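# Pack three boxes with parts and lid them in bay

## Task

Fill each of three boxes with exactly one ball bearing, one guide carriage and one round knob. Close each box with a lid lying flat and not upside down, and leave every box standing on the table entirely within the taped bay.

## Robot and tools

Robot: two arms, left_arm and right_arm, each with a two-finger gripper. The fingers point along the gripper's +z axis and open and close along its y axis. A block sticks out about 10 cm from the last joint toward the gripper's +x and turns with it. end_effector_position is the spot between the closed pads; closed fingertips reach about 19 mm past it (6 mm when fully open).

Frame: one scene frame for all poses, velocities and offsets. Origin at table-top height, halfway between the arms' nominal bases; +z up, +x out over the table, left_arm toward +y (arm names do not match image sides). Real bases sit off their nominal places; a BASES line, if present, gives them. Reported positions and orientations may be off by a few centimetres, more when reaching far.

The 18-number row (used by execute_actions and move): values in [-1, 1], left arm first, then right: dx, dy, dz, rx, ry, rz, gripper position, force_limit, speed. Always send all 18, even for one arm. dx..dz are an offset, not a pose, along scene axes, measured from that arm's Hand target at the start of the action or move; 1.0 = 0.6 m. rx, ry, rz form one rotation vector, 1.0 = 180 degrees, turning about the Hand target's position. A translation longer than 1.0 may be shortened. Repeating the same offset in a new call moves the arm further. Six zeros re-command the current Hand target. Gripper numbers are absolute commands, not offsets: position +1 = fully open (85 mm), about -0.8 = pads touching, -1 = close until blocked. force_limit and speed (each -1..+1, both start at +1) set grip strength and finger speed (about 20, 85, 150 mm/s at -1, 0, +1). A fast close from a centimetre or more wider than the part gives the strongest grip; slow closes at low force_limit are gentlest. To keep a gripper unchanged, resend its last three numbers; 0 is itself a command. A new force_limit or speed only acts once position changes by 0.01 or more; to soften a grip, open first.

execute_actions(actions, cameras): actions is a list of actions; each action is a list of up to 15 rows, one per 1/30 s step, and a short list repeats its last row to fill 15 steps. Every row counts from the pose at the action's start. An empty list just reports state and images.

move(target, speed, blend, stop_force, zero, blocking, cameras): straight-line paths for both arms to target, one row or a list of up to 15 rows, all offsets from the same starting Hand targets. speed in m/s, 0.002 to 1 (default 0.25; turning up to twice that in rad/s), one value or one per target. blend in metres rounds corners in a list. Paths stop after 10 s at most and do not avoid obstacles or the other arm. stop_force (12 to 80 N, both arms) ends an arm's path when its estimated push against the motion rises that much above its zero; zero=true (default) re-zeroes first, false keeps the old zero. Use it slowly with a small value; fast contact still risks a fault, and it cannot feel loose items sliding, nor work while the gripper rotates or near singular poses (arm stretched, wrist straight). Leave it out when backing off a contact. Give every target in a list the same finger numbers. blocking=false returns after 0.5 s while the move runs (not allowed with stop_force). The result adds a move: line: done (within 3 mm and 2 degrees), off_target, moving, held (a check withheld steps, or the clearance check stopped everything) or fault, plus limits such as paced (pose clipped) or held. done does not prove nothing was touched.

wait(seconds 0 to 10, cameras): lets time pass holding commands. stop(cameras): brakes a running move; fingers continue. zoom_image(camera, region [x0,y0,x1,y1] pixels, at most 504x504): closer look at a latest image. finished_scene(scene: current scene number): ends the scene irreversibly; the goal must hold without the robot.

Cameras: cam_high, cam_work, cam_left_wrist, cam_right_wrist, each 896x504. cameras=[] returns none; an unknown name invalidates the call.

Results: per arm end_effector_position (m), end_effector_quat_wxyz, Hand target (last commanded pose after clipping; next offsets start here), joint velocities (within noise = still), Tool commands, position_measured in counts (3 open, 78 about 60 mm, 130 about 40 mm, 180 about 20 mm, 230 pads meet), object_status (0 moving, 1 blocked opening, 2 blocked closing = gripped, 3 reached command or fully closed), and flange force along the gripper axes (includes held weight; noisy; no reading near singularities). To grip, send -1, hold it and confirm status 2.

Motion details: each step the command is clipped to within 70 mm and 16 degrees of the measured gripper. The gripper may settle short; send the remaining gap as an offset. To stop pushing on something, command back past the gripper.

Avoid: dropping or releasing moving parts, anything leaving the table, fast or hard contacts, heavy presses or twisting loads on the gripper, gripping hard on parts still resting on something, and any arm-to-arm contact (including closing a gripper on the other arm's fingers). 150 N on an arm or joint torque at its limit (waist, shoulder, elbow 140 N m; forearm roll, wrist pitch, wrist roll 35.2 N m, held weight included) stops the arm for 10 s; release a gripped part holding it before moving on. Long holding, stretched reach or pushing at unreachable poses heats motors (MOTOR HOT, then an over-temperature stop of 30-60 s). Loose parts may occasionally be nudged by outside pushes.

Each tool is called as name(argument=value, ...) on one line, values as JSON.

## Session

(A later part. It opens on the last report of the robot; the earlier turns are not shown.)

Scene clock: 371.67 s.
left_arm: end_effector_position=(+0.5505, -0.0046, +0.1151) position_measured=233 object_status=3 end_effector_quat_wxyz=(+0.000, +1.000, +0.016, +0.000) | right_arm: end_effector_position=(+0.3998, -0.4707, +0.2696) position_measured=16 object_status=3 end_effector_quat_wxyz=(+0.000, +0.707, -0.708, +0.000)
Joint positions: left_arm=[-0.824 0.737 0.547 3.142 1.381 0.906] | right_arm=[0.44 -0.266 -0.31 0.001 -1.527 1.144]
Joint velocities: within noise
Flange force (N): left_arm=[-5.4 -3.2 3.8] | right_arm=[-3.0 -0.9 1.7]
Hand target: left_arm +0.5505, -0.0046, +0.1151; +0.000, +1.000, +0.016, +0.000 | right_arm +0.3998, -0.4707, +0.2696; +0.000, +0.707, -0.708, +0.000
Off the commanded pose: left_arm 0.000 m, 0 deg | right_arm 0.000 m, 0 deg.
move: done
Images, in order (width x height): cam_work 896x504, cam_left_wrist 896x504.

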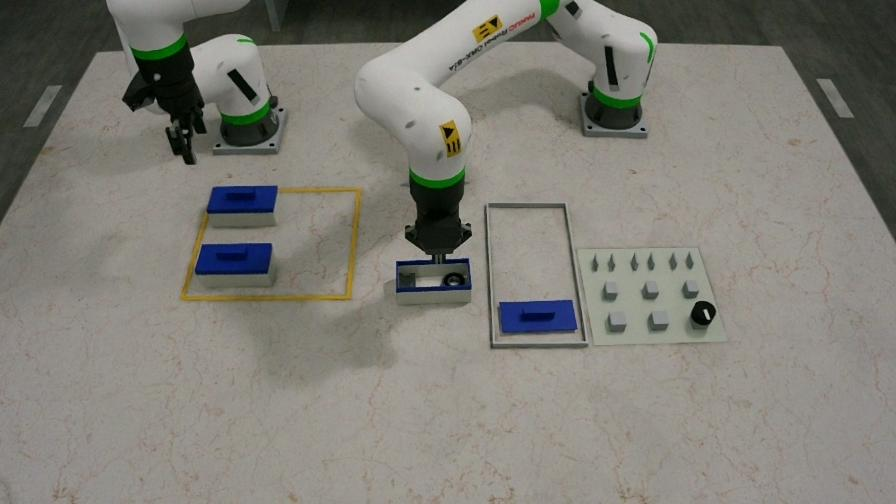

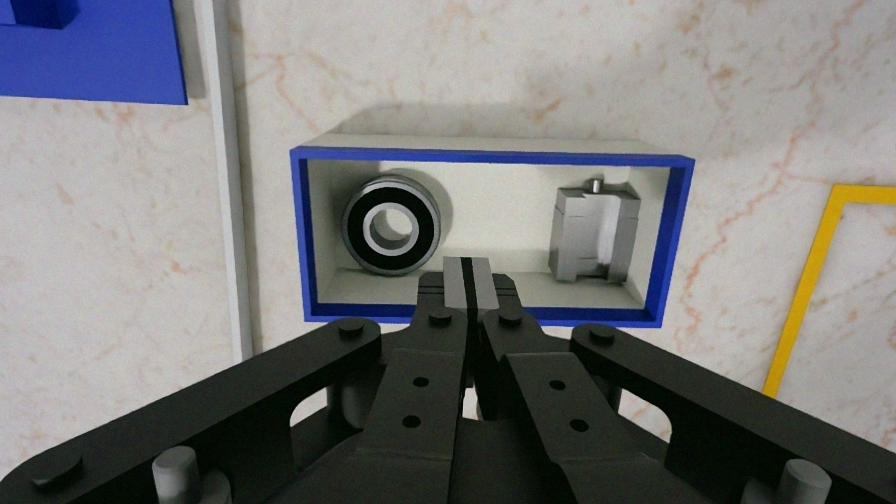

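move(target=[[0.0158,-0.022,0,0,0,0,-0.9,-0.4,1,0,0,0,0,0,0,0.9,-1,-1],[0.0158,-0.022,-0.14,0,0,0,-0.9,-0.4,1,0,0,0,0,0,0,0.9,-1,-1]], speed=0.08, cameras=["cam_left_wrist"])

move(target=[-0.001,0.04,0,0,0,0,-0.9,-0.4,1,0,0,0,0,0,0,0.9,-1,-1], speed=0.02, stop_force=12, cameras=["cam_left_wrist","cam_work"])

zoom_image(camera="cam_work", region=[380, 220, 490, 320])

Scene clock: 373.77 s.
left_arm: end_effector_position=(+0.5600, -0.0178, +0.0312) position_measured=233 object_status=3 end_effector_quat_wxyz=(+0.000, +1.000, +0.016, +0.000) | right_arm: end_effector_position=(+0.3998, -0.4707, +0.2696) position_measured=16 object_status=3 end_effector_quat_wxyz=(+0.000, +0.707, -0.708, +0.000)
Joint positions: left_arm=[-0.825 0.841 0.521 3.142 1.251 0.908] | right_arm=[0.44 -0.266 -0.31 0.001 -1.527 1.144]
Joint velocities: within noise
Flange force (N): left_arm=[-4.4 -1.9 3.9] | right_arm=[-2.3 0.4 2.3]
Hand target: left_arm +0.5600, -0.0178, +0.0311; +0.000, +1.000, +0.016, +0.000 | right_arm +0.3998, -0.4707, +0.2696; +0.000, +0.707, -0.708, +0.000
Off the commanded pose: left_arm 0.000 m, 0 deg | right_arm 0.000 m, 0 deg.
move: done
Images, in order (width x height): cam_left_wrist 896x504.

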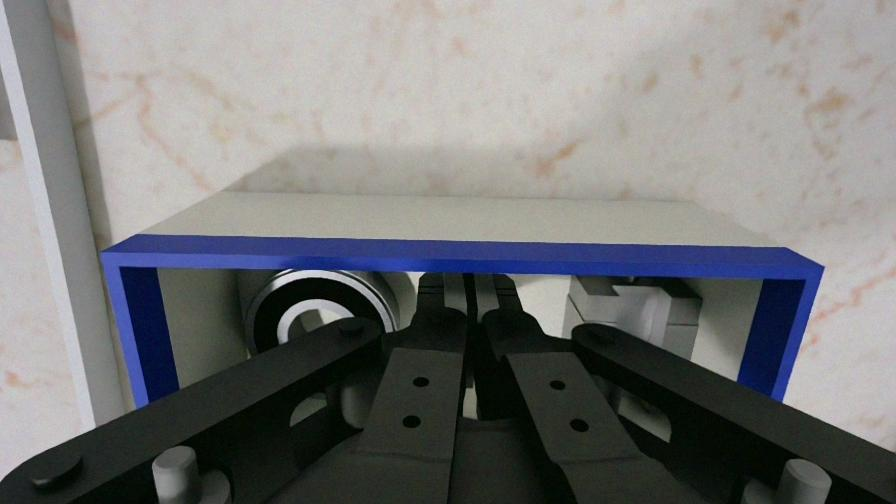

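Scene clock: 375.67 s.
left_arm: end_effector_position=(+0.5594, +0.0062, +0.0311) position_measured=233 object_status=3 end_effector_quat_wxyz=(+0.000, +1.000, +0.016, +0.000) | right_arm: end_effector_position=(+0.3998, -0.4707, +0.2696) position_measured=16 object_status=3 end_effector_quat_wxyz=(+0.000, +0.707, -0.708, +0.000)
Joint positions: left_arm=[-0.804 0.799 0.449 3.142 1.221 0.887] | right_arm=[0.44 -0.266 -0.31 0.001 -1.527 1.144]
Joint velocities: within noise
Flange force (N): left_arm=[-4.2 -1.4 3.9] | right_arm=[-2.9 0.2 2.7]
Hand target: left_arm +0.5594, +0.0062, +0.0311; +0.000, +1.000, +0.016, +0.000 | right_arm +0.3998, -0.4707, +0.2696; +0.000, +0.707, -0.708, +0.000
Off the commanded pose: left_arm 0.000 m, 0 deg | right_arm 0.000 m, 0 deg.
move: done
Images, in order (width x height): cam_work 896x504, cam_left_wrist 896x504.

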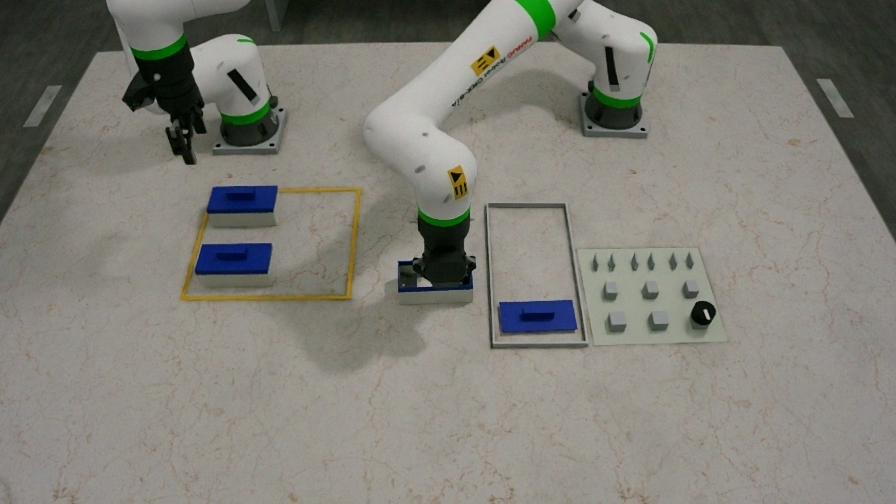

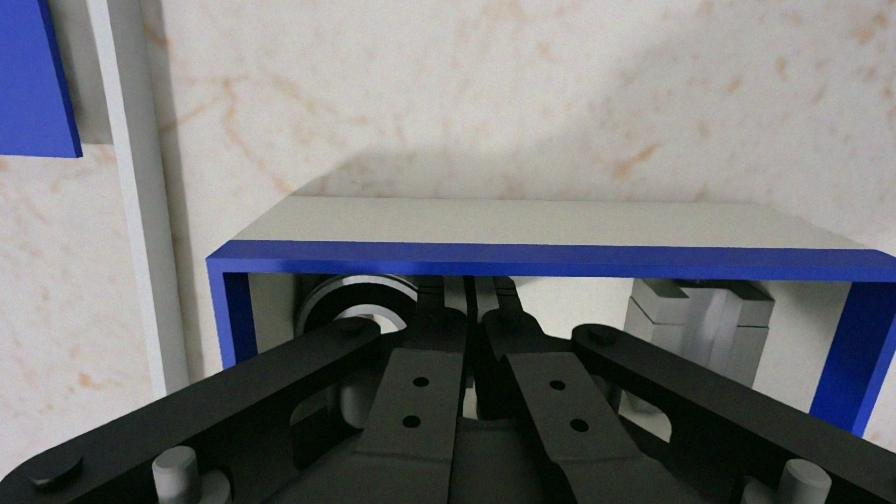

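Scaled by 4.582 from the camera's 896x504 image, which has a finer 1280x720 frame.

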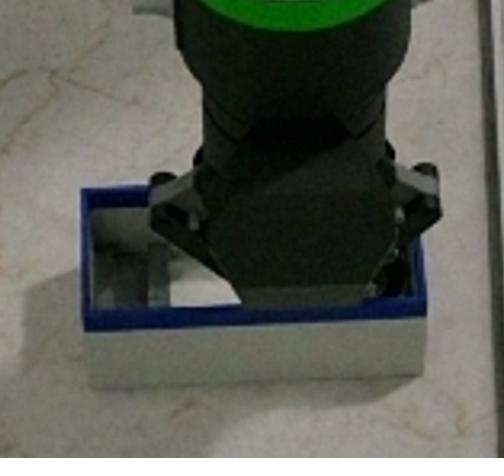

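move(target=[[0,-0.01,0,0,0,0,-0.9,-0.4,1,0,0,0,0,0,0,0.9,-1,-1],[-0.015,-0.02,0.14,0,0,0,-0.9,-0.4,1,0,0,0,0,0,0,0.9,-1,-1]], speed=0.08, cameras=["cam_left_wrist"])

Scene clock: 377.33 s.
left_arm: end_effector_position=(+0.5504, -0.0058, +0.1151) position_measured=233 object_status=3 end_effector_quat_wxyz=(+0.000, +1.000, +0.016, +0.000) | right_arm: end_effector_position=(+0.3998, -0.4707, +0.2696) position_measured=16 object_status=3 end_effector_quat_wxyz=(+0.000, +0.707, -0.708, +0.000)
Joint positions: left_arm=[-0.825 0.739 0.55 3.142 1.382 0.908] | right_arm=[0.44 -0.266 -0.31 0.001 -1.527 1.144]
Joint velocities: within noise
Flange force (N): left_arm=[-5.0 -2.7 4.2] | right_arm=[-3.3 -1.0 2.3]
Hand target: left_arm +0.5504, -0.0058, +0.1151; +0.000, +1.000, +0.016, +0.000 | right_arm +0.3998, -0.4707, +0.2696; +0.000, +0.707, -0.708, +0.000
Off the commanded pose: left_arm 0.000 m, 0 deg | right_arm 0.000 m, 0 deg.
move: done
Images, in order (width x height): cam_left_wrist 896x504.

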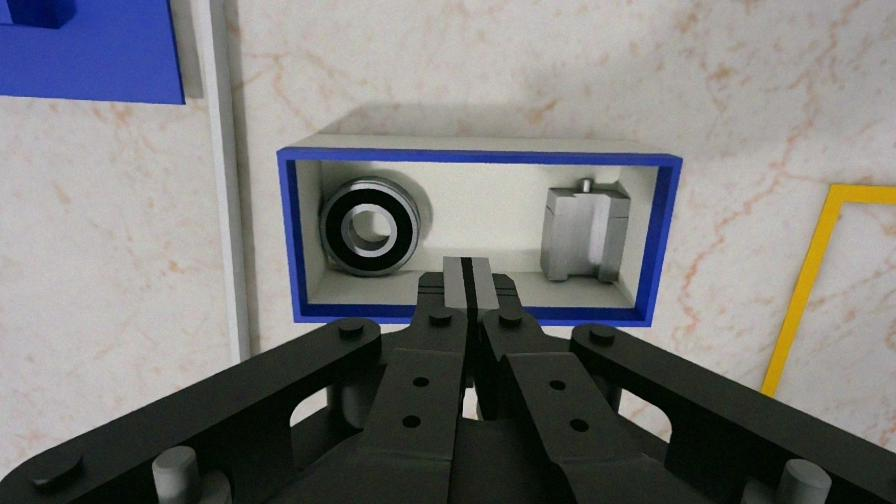

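move(target=[[0,0,0.115,0,0,0,-0.9,-0.4,1,0,0,0,0,0,0,0.9,-1,-1],[0.1677,0.8647,0.115,0,0,-0.01,-0.9,-0.4,1,0,0,0,0,0,0,0.9,-1,-1],[0.1677,0.8647,0.008,0,0,-0.01,0.4,-0.4,1,0,0,0,0,0,0,0.9,-1,-1]], speed=[0.15,0.28,0.15], blend=[0.02,0.02,0], cameras=["cam_left_wrist"])

Scene clock: 381.77 s.
left_arm: end_effector_position=(+0.6510, +0.5130, +0.1199) position_measured=78 object_status=0 end_effector_quat_wxyz=(+0.000, +1.000, +0.000, +0.000) | right_arm: end_effector_position=(+0.3998, -0.4707, +0.2696) position_measured=16 object_status=3 end_effector_quat_wxyz=(+0.000, +0.707, -0.708, +0.000)
Joint positions: left_arm=[-0.049 0.577 0.303 3.142 1.297 0.1] | right_arm=[0.44 -0.266 -0.31 0.001 -1.527 1.144]
Joint velocities: within noise
Flange force (N): left_arm=[-4.1 1.1 3.9] | right_arm=[-2.9 -0.3 2.0]
Hand target: left_arm +0.6510, +0.5130, +0.1199; +0.000, +1.000, +0.000, +0.000 | right_arm +0.3998, -0.4707, +0.2696; +0.000, +0.707, -0.708, +0.000
Off the commanded pose: left_arm 0.000 m, 0 deg | right_arm 0.000 m, 0 deg.
move: done
Images, in order (width x height): cam_left_wrist 896x504.

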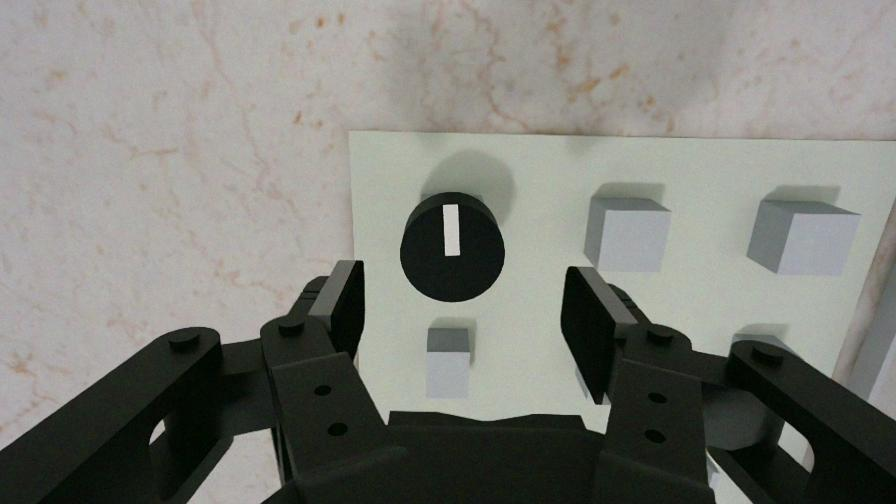

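move(target=[[-0.0015,0.0035,-0.1017,0,0,0,0.4,-0.4,1,0,0,0,0,0,0,0.9,-1,-1]], speed=0.1, cameras=["cam_left_wrist"])

move(target=[[0,0,0,0,0,0,-1,-0.4,-1,0,0,0,0,0,0,0.9,-1,-1],[0,0,0.24,0,0,0,-1,-0.4,-1,0,0,0,0,0,0,0.9,-1,-1]], speed=0.1, cameras=["cam_left_wrist"])

Scene clock: 382.90 s.
left_arm: end_effector_position=(+0.6501, +0.5151, +0.0589) position_measured=78 object_status=3 end_effector_quat_wxyz=(+0.000, +1.000, +0.000, +0.000) | right_arm: end_effector_position=(+0.3998, -0.4707, +0.2696) position_measured=16 object_status=3 end_effector_quat_wxyz=(+0.000, +0.707, -0.708, +0.000)
Joint positions: left_arm=[-0.046 0.626 0.23 3.142 1.174 0.097] | right_arm=[0.44 -0.266 -0.31 0.001 -1.527 1.144]
Joint velocities: within noise
Flange force (N): left_arm=[-4.0 1.6 4.1] | right_arm=[-2.6 -0.1 2.4]
Hand target: left_arm +0.6501, +0.5151, +0.0589; +0.000, +1.000, +0.000, +0.000 | right_arm +0.3998, -0.4707, +0.2696; +0.000, +0.707, -0.708, +0.000
Off the commanded pose: left_arm 0.000 m, 0 deg | right_arm 0.000 m, 0 deg.
move: done
Images, in order (width x height): cam_left_wrist 896x504.

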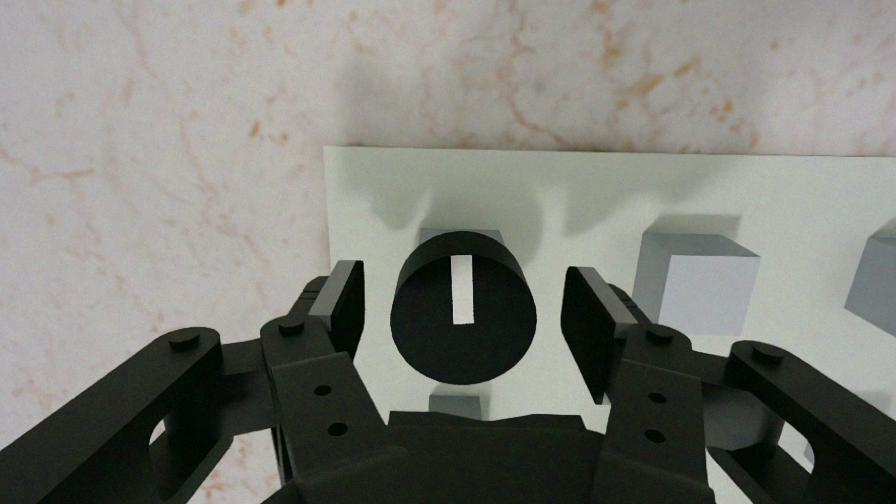

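Scene clock: 385.97 s.
left_arm: end_effector_position=(+0.6501, +0.5151, +0.2030) position_measured=126 object_status=2 end_effector_quat_wxyz=(+0.000, +1.000, +0.000, +0.000) | right_arm: end_effector_position=(+0.3998, -0.4707, +0.2696) position_measured=16 object_status=3 end_effector_quat_wxyz=(+0.000, +0.707, -0.708, +0.000)
Joint positions: left_arm=[-0.046 0.535 0.436 3.142 1.472 0.097] | right_arm=[0.44 -0.266 -0.31 0.001 -1.527 1.144]
Joint velocities: within noise
Flange force (N): left_arm=[-3.2 1.4 4.8] | right_arm=[-2.8 -0.5 2.5]
Hand target: left_arm +0.6501, +0.5151, +0.2029; +0.000, +1.000, +0.000, +0.000 | right_arm +0.3998, -0.4707, +0.2696; +0.000, +0.707, -0.708, +0.000
Off the commanded pose: left_arm 0.000 m, 0 deg | right_arm 0.000 m, 0 deg.
move: done
Images, in order (width x height): cam_left_wrist 896x504.

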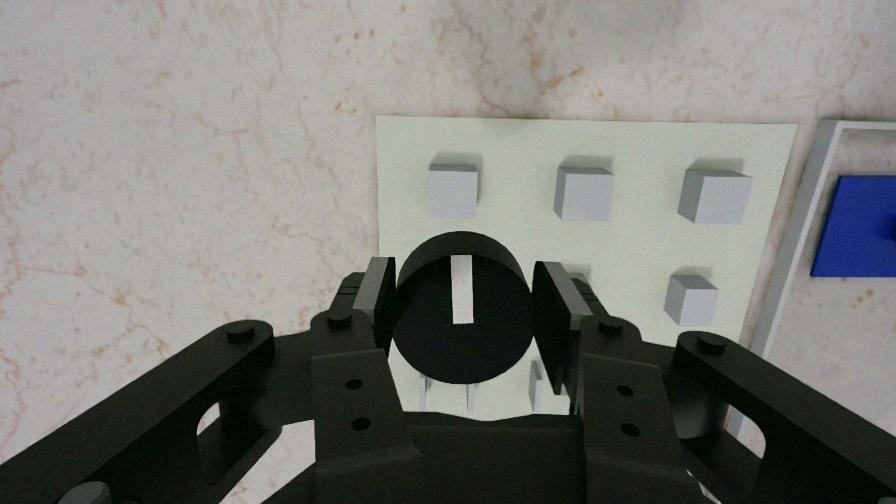

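move(target=[[-0.151,-0.881,0,0,0,0.0085,-1,-0.4,-1,0,0,0,0,0,0,0.9,-1,-1],[-0.151,-0.881,-0.155,0,0,0.0085,-1,-0.4,-1,0,0,0,0,0,0,0.9,-1,-1]], speed=[0.2,0.12], cameras=["cam_left_wrist","cam_work"])

zoom_image(camera="cam_work", region=[380, 220, 490, 320])

Scene clock: 390.00 s.
left_arm: end_effector_position=(+0.5595, -0.0135, +0.1099) position_measured=126 object_status=2 end_effector_quat_wxyz=(+0.000, +1.000, +0.013, +0.000) | right_arm: end_effector_position=(+0.3998, -0.4707, +0.2696) position_measured=16 object_status=3 end_effector_quat_wxyz=(+0.000, +0.707, -0.708, +0.000)
Joint positions: left_arm=[-0.822 0.776 0.6 3.142 1.394 0.9] | right_arm=[0.44 -0.266 -0.31 0.001 -1.527 1.144]
Joint velocities: within noise
Flange force (N): left_arm=[-5.8 -3.9 4.7] | right_arm=[-3.0 0.2 2.3]
Hand target: left_arm +0.5595, -0.0135, +0.1099; +0.000, +1.000, +0.013, +0.000 | right_arm +0.3998, -0.4707, +0.2696; +0.000, +0.707, -0.708, +0.000
Off the commanded pose: left_arm 0.000 m, 0 deg | right_arm 0.000 m, 0 deg.
move: done
Images, in order (width x height): cam_work 896x504, cam_left_wrist 896x504.

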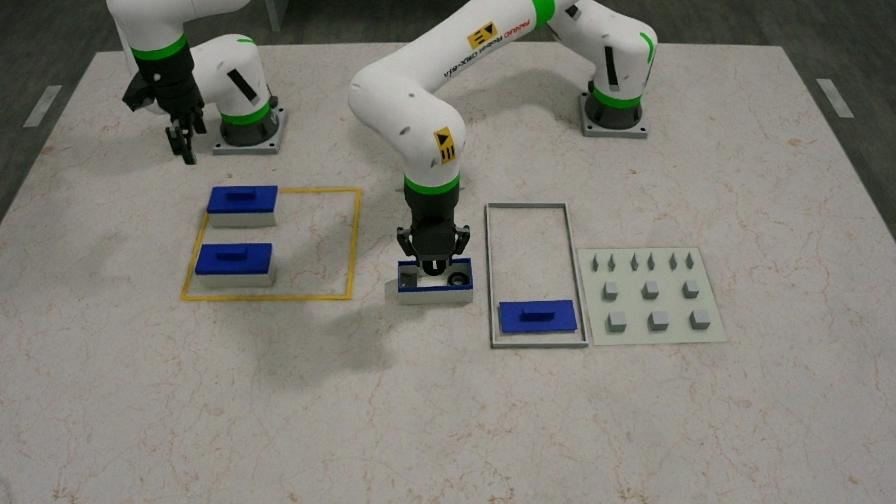

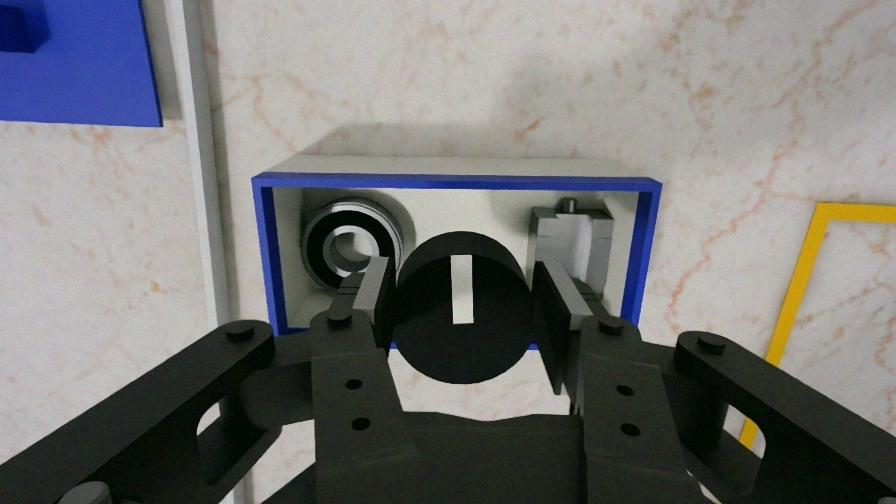

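Scaled by 4.582 from the camera's 896x504 image, which has a finer 1280x720 frame.

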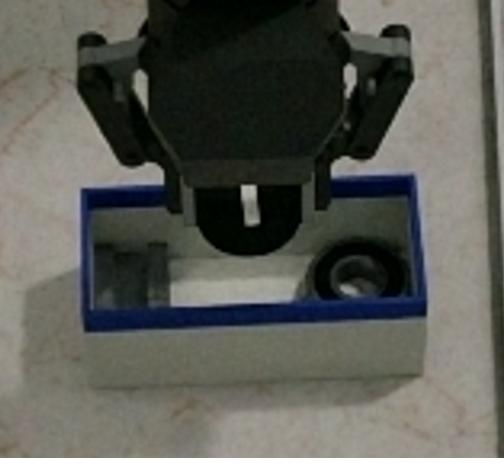

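move(target=[[0,0.0035,-0.035,0,0,0,-1,-0.4,-1,0,0,0,0,0,0,0.9,-1,-1],[0.0003,0.0035,-0.085,0,0,0,-1,-0.4,-1,0,0,0,0,0,0,0.9,-1,-1]], speed=0.05, stop_force=12, cameras=["cam_left_wrist","cam_work"])

zoom_image(camera="cam_work", region=[380, 220, 490, 320])

Scene clock: 392.27 s.
left_arm: end_effector_position=(+0.5597, -0.0114, +0.0589) position_measured=126 object_status=2 end_effector_quat_wxyz=(+0.000, +1.000, +0.013, +0.000) | right_arm: end_effector_position=(+0.3998, -0.4707, +0.2696) position_measured=16 object_status=3 end_effector_quat_wxyz=(+0.000, +0.707, -0.708, +0.000)
Joint positions: left_arm=[-0.82 0.806 0.528 3.142 1.293 0.898] | right_arm=[0.44 -0.266 -0.31 0.001 -1.527 1.144]
Joint velocities: within noise
Flange force (N): left_arm=[-5.0 -3.1 3.5] | right_arm=[-3.0 -0.1 3.0]
Hand target: left_arm +0.5597, -0.0114, +0.0589; +0.000, +1.000, +0.013, +0.000 | right_arm +0.3998, -0.4707, +0.2696; +0.000, +0.707, -0.708, +0.000
Off the commanded pose: left_arm 0.000 m, 0 deg | right_arm 0.000 m, 0 deg.
move: done
Images, in order (width x height): cam_work 896x504, cam_left_wrist 896x504.

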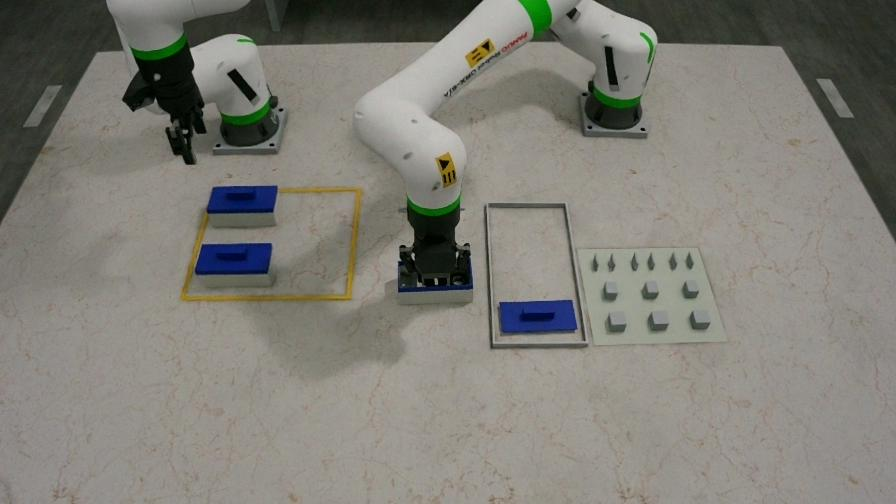

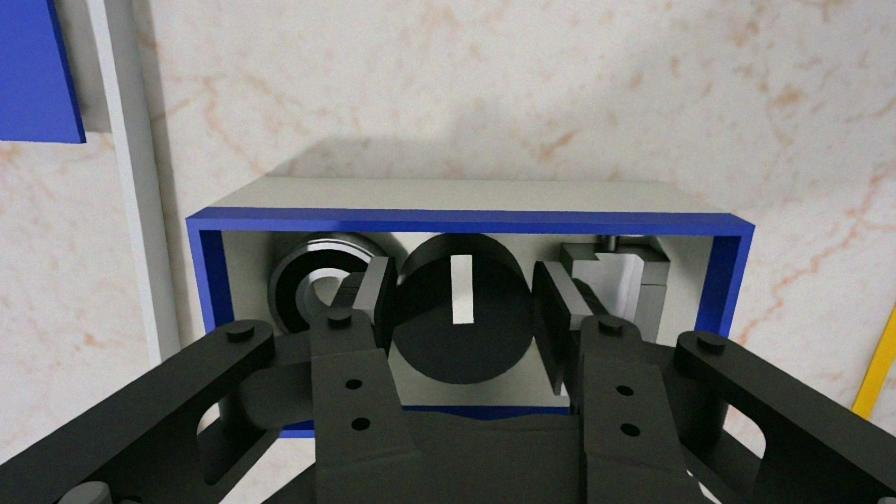

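Scaled by 4.582 from the camera's 896x504 image, which has a finer 1280x720 frame.

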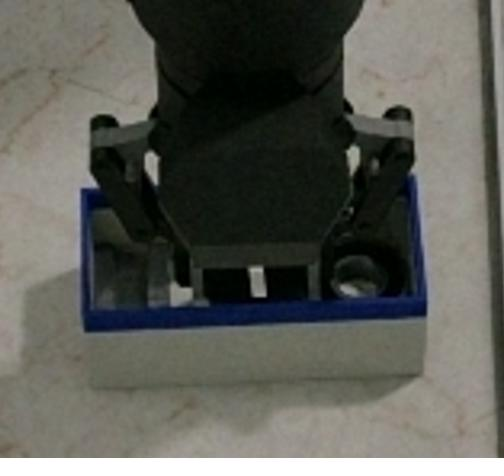

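move(target=[[0,-0.004,0,0,0,0,-1,-0.4,-1,0,0,0,0,0,0,0.9,-1,-1],[0,-0.004,-0.055,0,0,0,-1,-0.4,-1,0,0,0,0,0,0,0.9,-1,-1]], speed=0.014, stop_force=12, cameras=["cam_left_wrist","cam_work"])

zoom_image(camera="cam_work", region=[380, 220, 490, 320])

Scene clock: 394.83 s.
left_arm: end_effector_position=(+0.5597, -0.0138, +0.0368) position_measured=126 object_status=2 end_effector_quat_wxyz=(+0.000, +1.000, +0.013, +0.000) | right_arm: end_effector_position=(+0.3998, -0.4707, +0.2696) position_measured=16 object_status=3 end_effector_quat_wxyz=(+0.000, +0.707, -0.708, +0.000)
Joint positions: left_arm=[-0.822 0.828 0.513 3.142 1.256 0.9] | right_arm=[0.44 -0.266 -0.31 0.001 -1.527 1.144]
Joint velocities: within noise
Flange force (N): left_arm=[-8.0 -5.2 -14.7] | right_arm=[-2.7 0.2 2.8]
Hand target: left_arm +0.5597, -0.0138, +0.0368; +0.000, +1.000, +0.013, +0.000 (not the last commanded pose) | right_arm +0.3998, -0.4707, +0.2696; +0.000, +0.707, -0.708, +0.000
Off the commanded pose: left_arm 0.011 m, 0 deg | right_arm 0.000 m, 0 deg.
move: contact (left_arm); path passed 1 of 2 targets
Images, in order (width x height): cam_work 896x504, cam_left_wrist 896x504.

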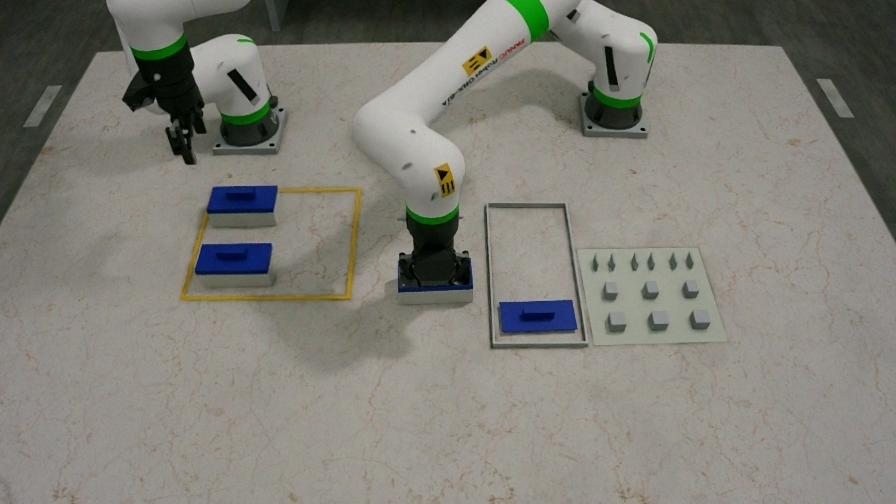

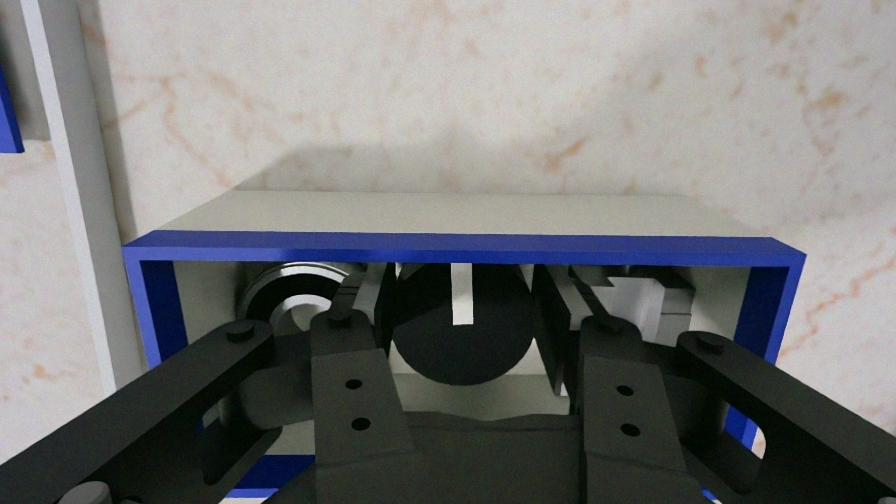

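Scaled by 4.582 from the camera's 896x504 image, which has a finer 1280x720 frame.

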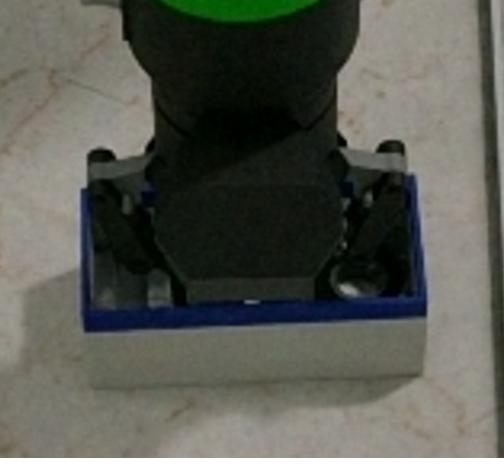

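Contact height right. Release.

move(target=[[0,0,0.001,0,0,0,-1,-0.4,-1,0,0,0,0,0,0,0.9,-1,-1],[0,0,0.001,0,0,0,0.09,-0.4,-1,0,0,0,0,0,0,0.9,-1,-1],[0,0,0.06,0,0,0,0.09,-0.4,-1,0,0,0,0,0,0,0.9,-1,-1],[-0.02,0.01,0.15,0,0,0,0.09,-0.4,-1,0,0,0,0,0,0,0.9,-1,-1]], speed=[0.02,0.02,0.05,0.1], cameras=["cam_left_wrist","cam_work"])

zoom_image(camera="cam_left_wrist", region=[200, 80, 700, 400])

zoom_image(camera="cam_work", region=[380, 220, 490, 320])

Scene clock: 397.87 s.
left_arm: end_effector_position=(+0.5477, -0.0078, +0.1268) position_measured=118 object_status=3 end_effector_quat_wxyz=(+0.000, +1.000, +0.013, +0.000) | right_arm: end_effector_position=(+0.3998, -0.4707, +0.2696) position_measured=16 object_status=3 end_effector_quat_wxyz=(+0.000, +0.707, -0.708, +0.000)
Joint positions: left_arm=[-0.83 0.73 0.564 3.142 1.404 0.908] | right_arm=[0.44 -0.266 -0.31 0.001 -1.527 1.144]
Joint velocities: within noise
Flange force (N): left_arm=[-5.9 -4.0 4.6] | right_arm=[-2.6 0.5 2.9]
Hand target: left_arm +0.5477, -0.0078, +0.1268; +0.000, +1.000, +0.013, +0.000 | right_arm +0.3998, -0.4707, +0.2696; +0.000, +0.707, -0.708, +0.000
Off the commanded pose: left_arm 0.000 m, 0 deg | right_arm 0.000 m, 0 deg.
move: done
Images, in order (width x height): cam_work 896x504, cam_left_wrist 896x504.

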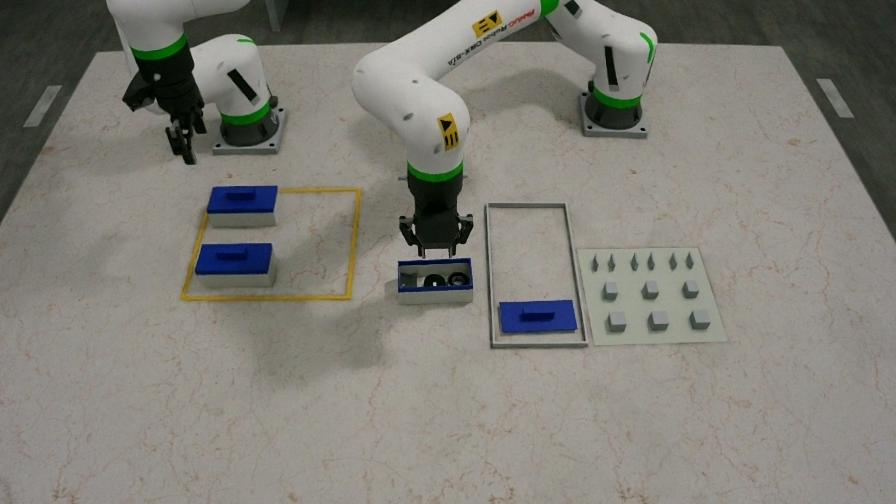

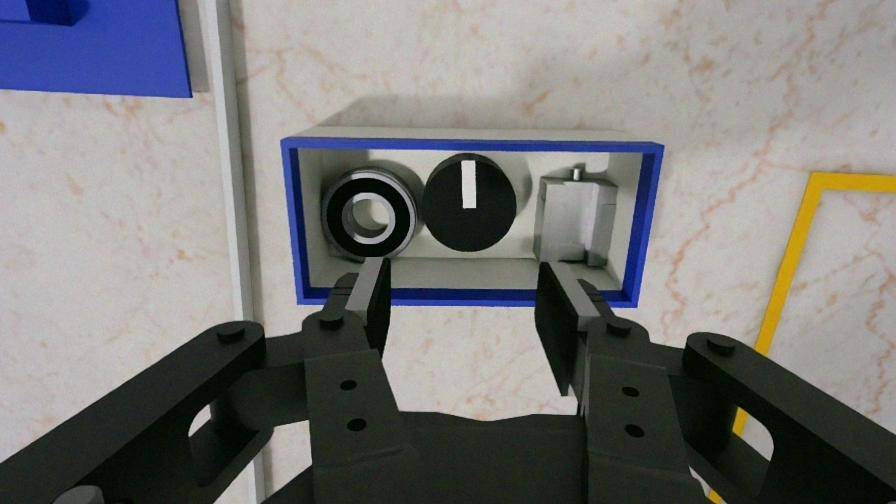

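Scaled by 1.008 from the camera's 896x504 image, which has a finer 1280x720 frame.

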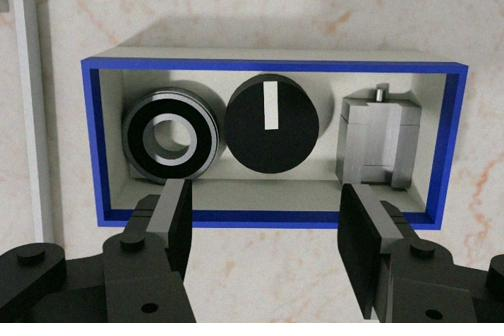

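Scaled by 4.582 from the camera's 896x504 image, which has a finer 1280x720 frame.

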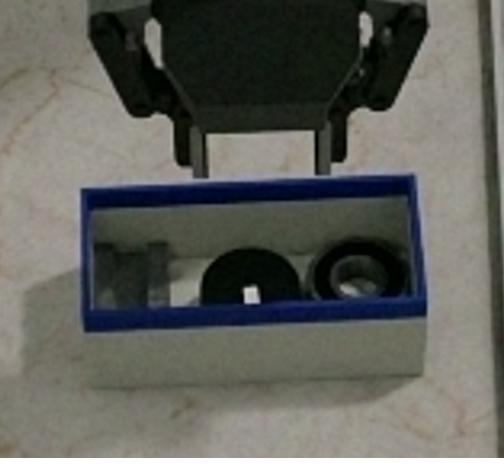

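move(target=[[0.0,0.05,0.1,0,0,-0.5,0.1,-0.4,-1,0,0,0,0,0,0,0.9,-1,-1]], speed=0.6, cameras=["cam_left_wrist"])

Scene clock: 400.17 s.
left_arm: end_effector_position=(+0.5477, +0.0222, +0.1869) position_measured=117 object_status=3 end_effector_quat_wxyz=(+0.000, +0.716, -0.698, +0.000) | right_arm: end_effector_position=(+0.3998, -0.4707, +0.2696) position_measured=16 object_status=3 end_effector_quat_wxyz=(+0.000, +0.707, -0.708, +0.000)
Joint positions: left_arm=[-0.801 0.655 0.583 3.142 1.499 -0.691] | right_arm=[0.44 -0.266 -0.31 0.001 -1.527 1.144]
Joint velocities: within noise
Flange force (N): left_arm=[-1.7 3.7 4.5] | right_arm=[-2.6 0.4 2.6]
Hand target: left_arm +0.5477, +0.0222, +0.1868; +0.000, +0.716, -0.698, +0.000 | right_arm +0.3998, -0.4707, +0.2696; +0.000, +0.707, -0.708, +0.000
Off the commanded pose: left_arm 0.000 m, 0 deg | right_arm 0.000 m, 0 deg.
move: done
Images, in order (width x height): cam_left_wrist 896x504.

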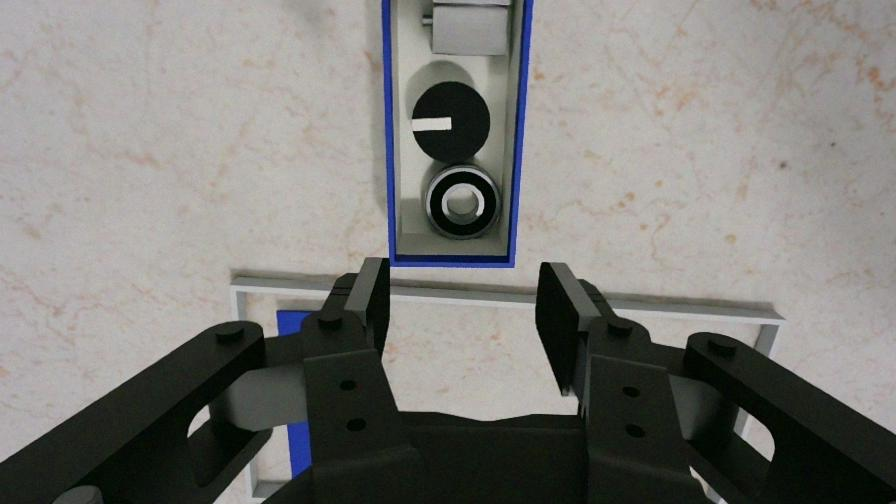

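move(target=[[0.1155,0.2797,-0.06,0,0,-0.0165,0.1,-0.4,-1,0,0,0,0,0,0,0.9,-1,-1]], speed=0.2, cameras=["cam_left_wrist"])

Scene clock: 402.27 s.
left_arm: end_effector_position=(+0.6169, +0.1900, +0.1508) position_measured=117 object_status=3 end_effector_quat_wxyz=(+0.000, +0.698, -0.716, +0.000) | right_arm: end_effector_position=(+0.3998, -0.4707, +0.2696) position_measured=16 object_status=3 end_effector_quat_wxyz=(+0.000, +0.707, -0.708, +0.000)
Joint positions: left_arm=[-0.543 0.597 0.407 3.142 1.382 -1.002] | right_arm=[0.44 -0.266 -0.31 0.001 -1.527 1.144]
Joint velocities: within noise
Flange force (N): left_arm=[-0.1 2.5 4.1] | right_arm=[-2.3 0.7 3.2]
Hand target: left_arm +0.6170, +0.1900, +0.1508; +0.000, +0.698, -0.716, +0.000 | right_arm +0.3998, -0.4707, +0.2696; +0.000, +0.707, -0.708, +0.000
Off the commanded pose: left_arm 0.000 m, 0 deg | right_arm 0.000 m, 0 deg.
move: done
Images, in order (width x height): cam_left_wrist 896x504.

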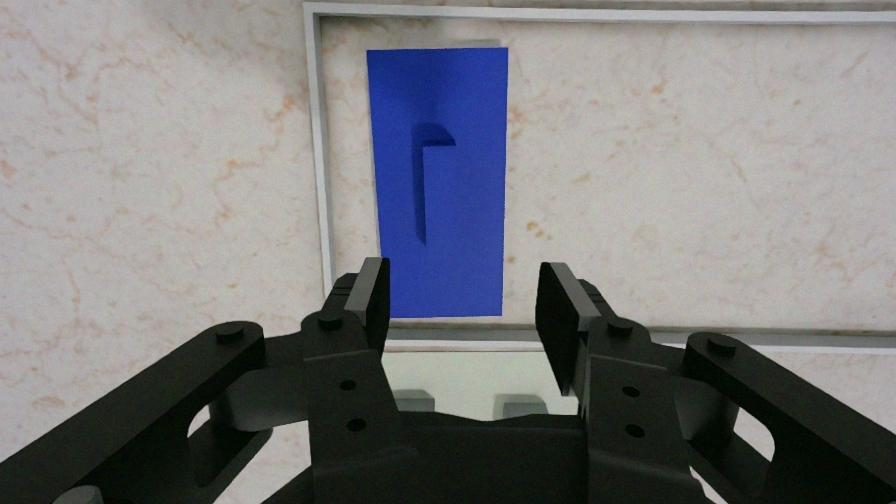

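move(target=[[0.0125,0.004,-0.08,0,0,0.01,0.1,-0.4,-1,0,0,0,0,0,0,0.9,-1,-1]], speed=0.12, cameras=["cam_left_wrist"])

Scene clock: 405.93 s.
left_arm: end_effector_position=(+0.6245, +0.1924, +0.1029) position_measured=117 object_status=3 end_effector_quat_wxyz=(+0.000, +0.709, -0.705, +0.000) | right_arm: end_effector_position=(+0.3998, -0.4707, +0.2696) position_measured=16 object_status=3 end_effector_quat_wxyz=(+0.000, +0.707, -0.708, +0.000)
Joint positions: left_arm=[-0.533 0.642 0.363 3.142 1.293 -0.98] | right_arm=[0.44 -0.266 -0.31 0.001 -1.527 1.144]
Joint velocities: within noise
Flange force (N): left_arm=[-0.6 4.7 4.2] | right_arm=[-2.8 0.6 2.6]
Hand target: left_arm +0.6245, +0.1924, +0.1028; +0.000, +0.709, -0.705, +0.000 | right_arm +0.3998, -0.4707, +0.2696; +0.000, +0.707, -0.708, +0.000
Off the commanded pose: left_arm 0.000 m, 0 deg | right_arm 0.000 m, 0 deg.
move: done
Images, in order (width x height): cam_left_wrist 896x504.

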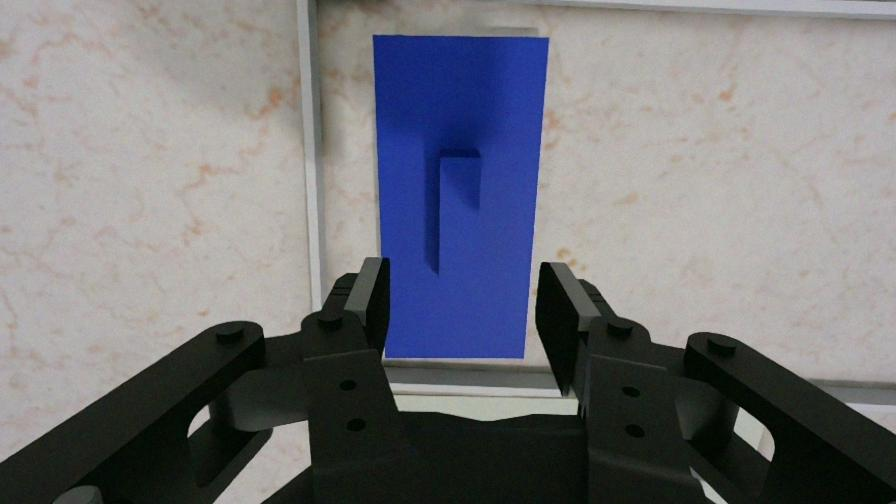

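move(target=[[0,-0.001,-0.118,0,0,0.0005,0.1,-0.4,-1,0,0,0,0,0,0,0.9,-1,-1]], speed=0.1, cameras=["cam_left_wrist"])

move(target=[[0,0,0,0,0,0,-1,-0.4,-1,0,0,0,0,0,0,0.9,-1,-1],[0,0,0.205,0,0,0,-1,-0.4,-1,0,0,0,0,0,0,0.9,-1,-1]], speed=0.1, cameras=["cam_left_wrist"])

Scene clock: 407.33 s.
left_arm: end_effector_position=(+0.6245, +0.1918, +0.0321) position_measured=117 object_status=3 end_effector_quat_wxyz=(+0.000, +0.710, -0.704, +0.000) | right_arm: end_effector_position=(+0.3998, -0.4707, +0.2696) position_measured=16 object_status=3 end_effector_quat_wxyz=(+0.000, +0.707, -0.708, +0.000)
Joint positions: left_arm=[-0.534 0.704 0.29 3.142 1.157 -0.978] | right_arm=[0.44 -0.266 -0.31 0.001 -1.527 1.144]
Joint velocities: within noise
Flange force (N): left_arm=[-0.5 4.6 3.4] | right_arm=[-2.8 0.7 2.4]
Hand target: left_arm +0.6245, +0.1918, +0.0320; +0.000, +0.710, -0.704, +0.000 | right_arm +0.3998, -0.4707, +0.2696; +0.000, +0.707, -0.708, +0.000
Off the commanded pose: left_arm 0.000 m, 0 deg | right_arm 0.000 m, 0 deg.
move: done
Images, in order (width x height): cam_left_wrist 896x504.

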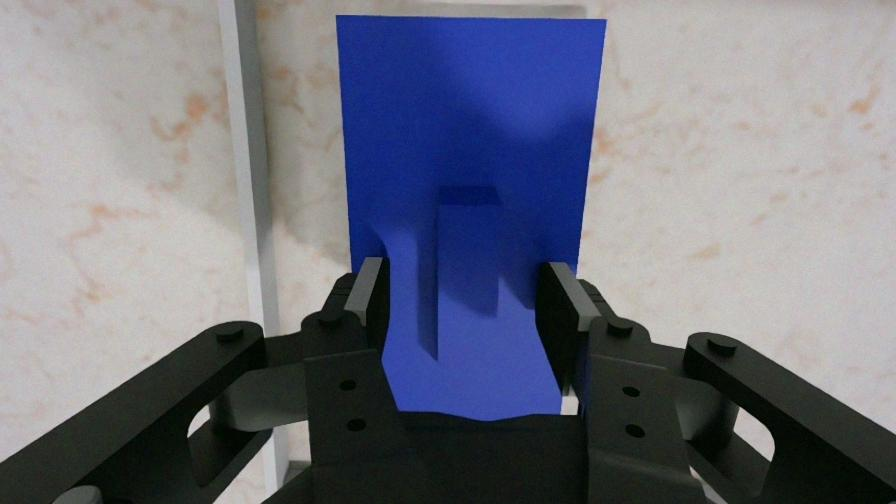

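Scene clock: 410.60 s.
left_arm: end_effector_position=(+0.6245, +0.1918, +0.1551) position_measured=191 object_status=2 end_effector_quat_wxyz=(+0.000, +0.710, -0.704, +0.000) | right_arm: end_effector_position=(+0.3998, -0.4707, +0.2696) position_measured=16 object_status=3 end_effector_quat_wxyz=(+0.000, +0.707, -0.708, +0.000)
Joint positions: left_arm=[-0.534 0.611 0.44 3.142 1.4 -0.978] | right_arm=[0.44 -0.266 -0.31 0.001 -1.527 1.144]
Joint velocities: within noise
Flange force (N): left_arm=[-0.7 4.6 4.9] | right_arm=[-2.6 -1.1 2.2]
Hand target: left_arm +0.6245, +0.1918, +0.1550; +0.000, +0.710, -0.704, +0.000 | right_arm +0.3998, -0.4707, +0.2696; +0.000, +0.707, -0.708, +0.000
Off the commanded pose: left_arm 0.000 m, 0 deg | right_arm 0.000 m, 0 deg.
move: done
Images, in order (width x height): cam_left_wrist 896x504.

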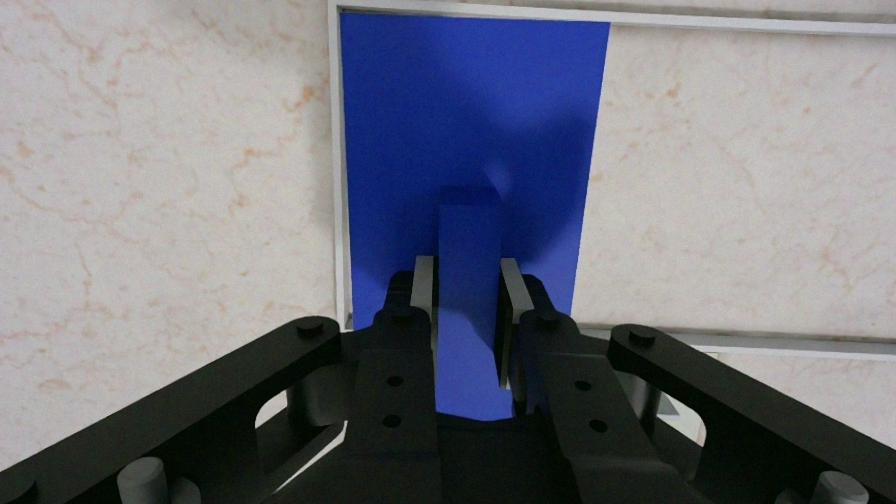

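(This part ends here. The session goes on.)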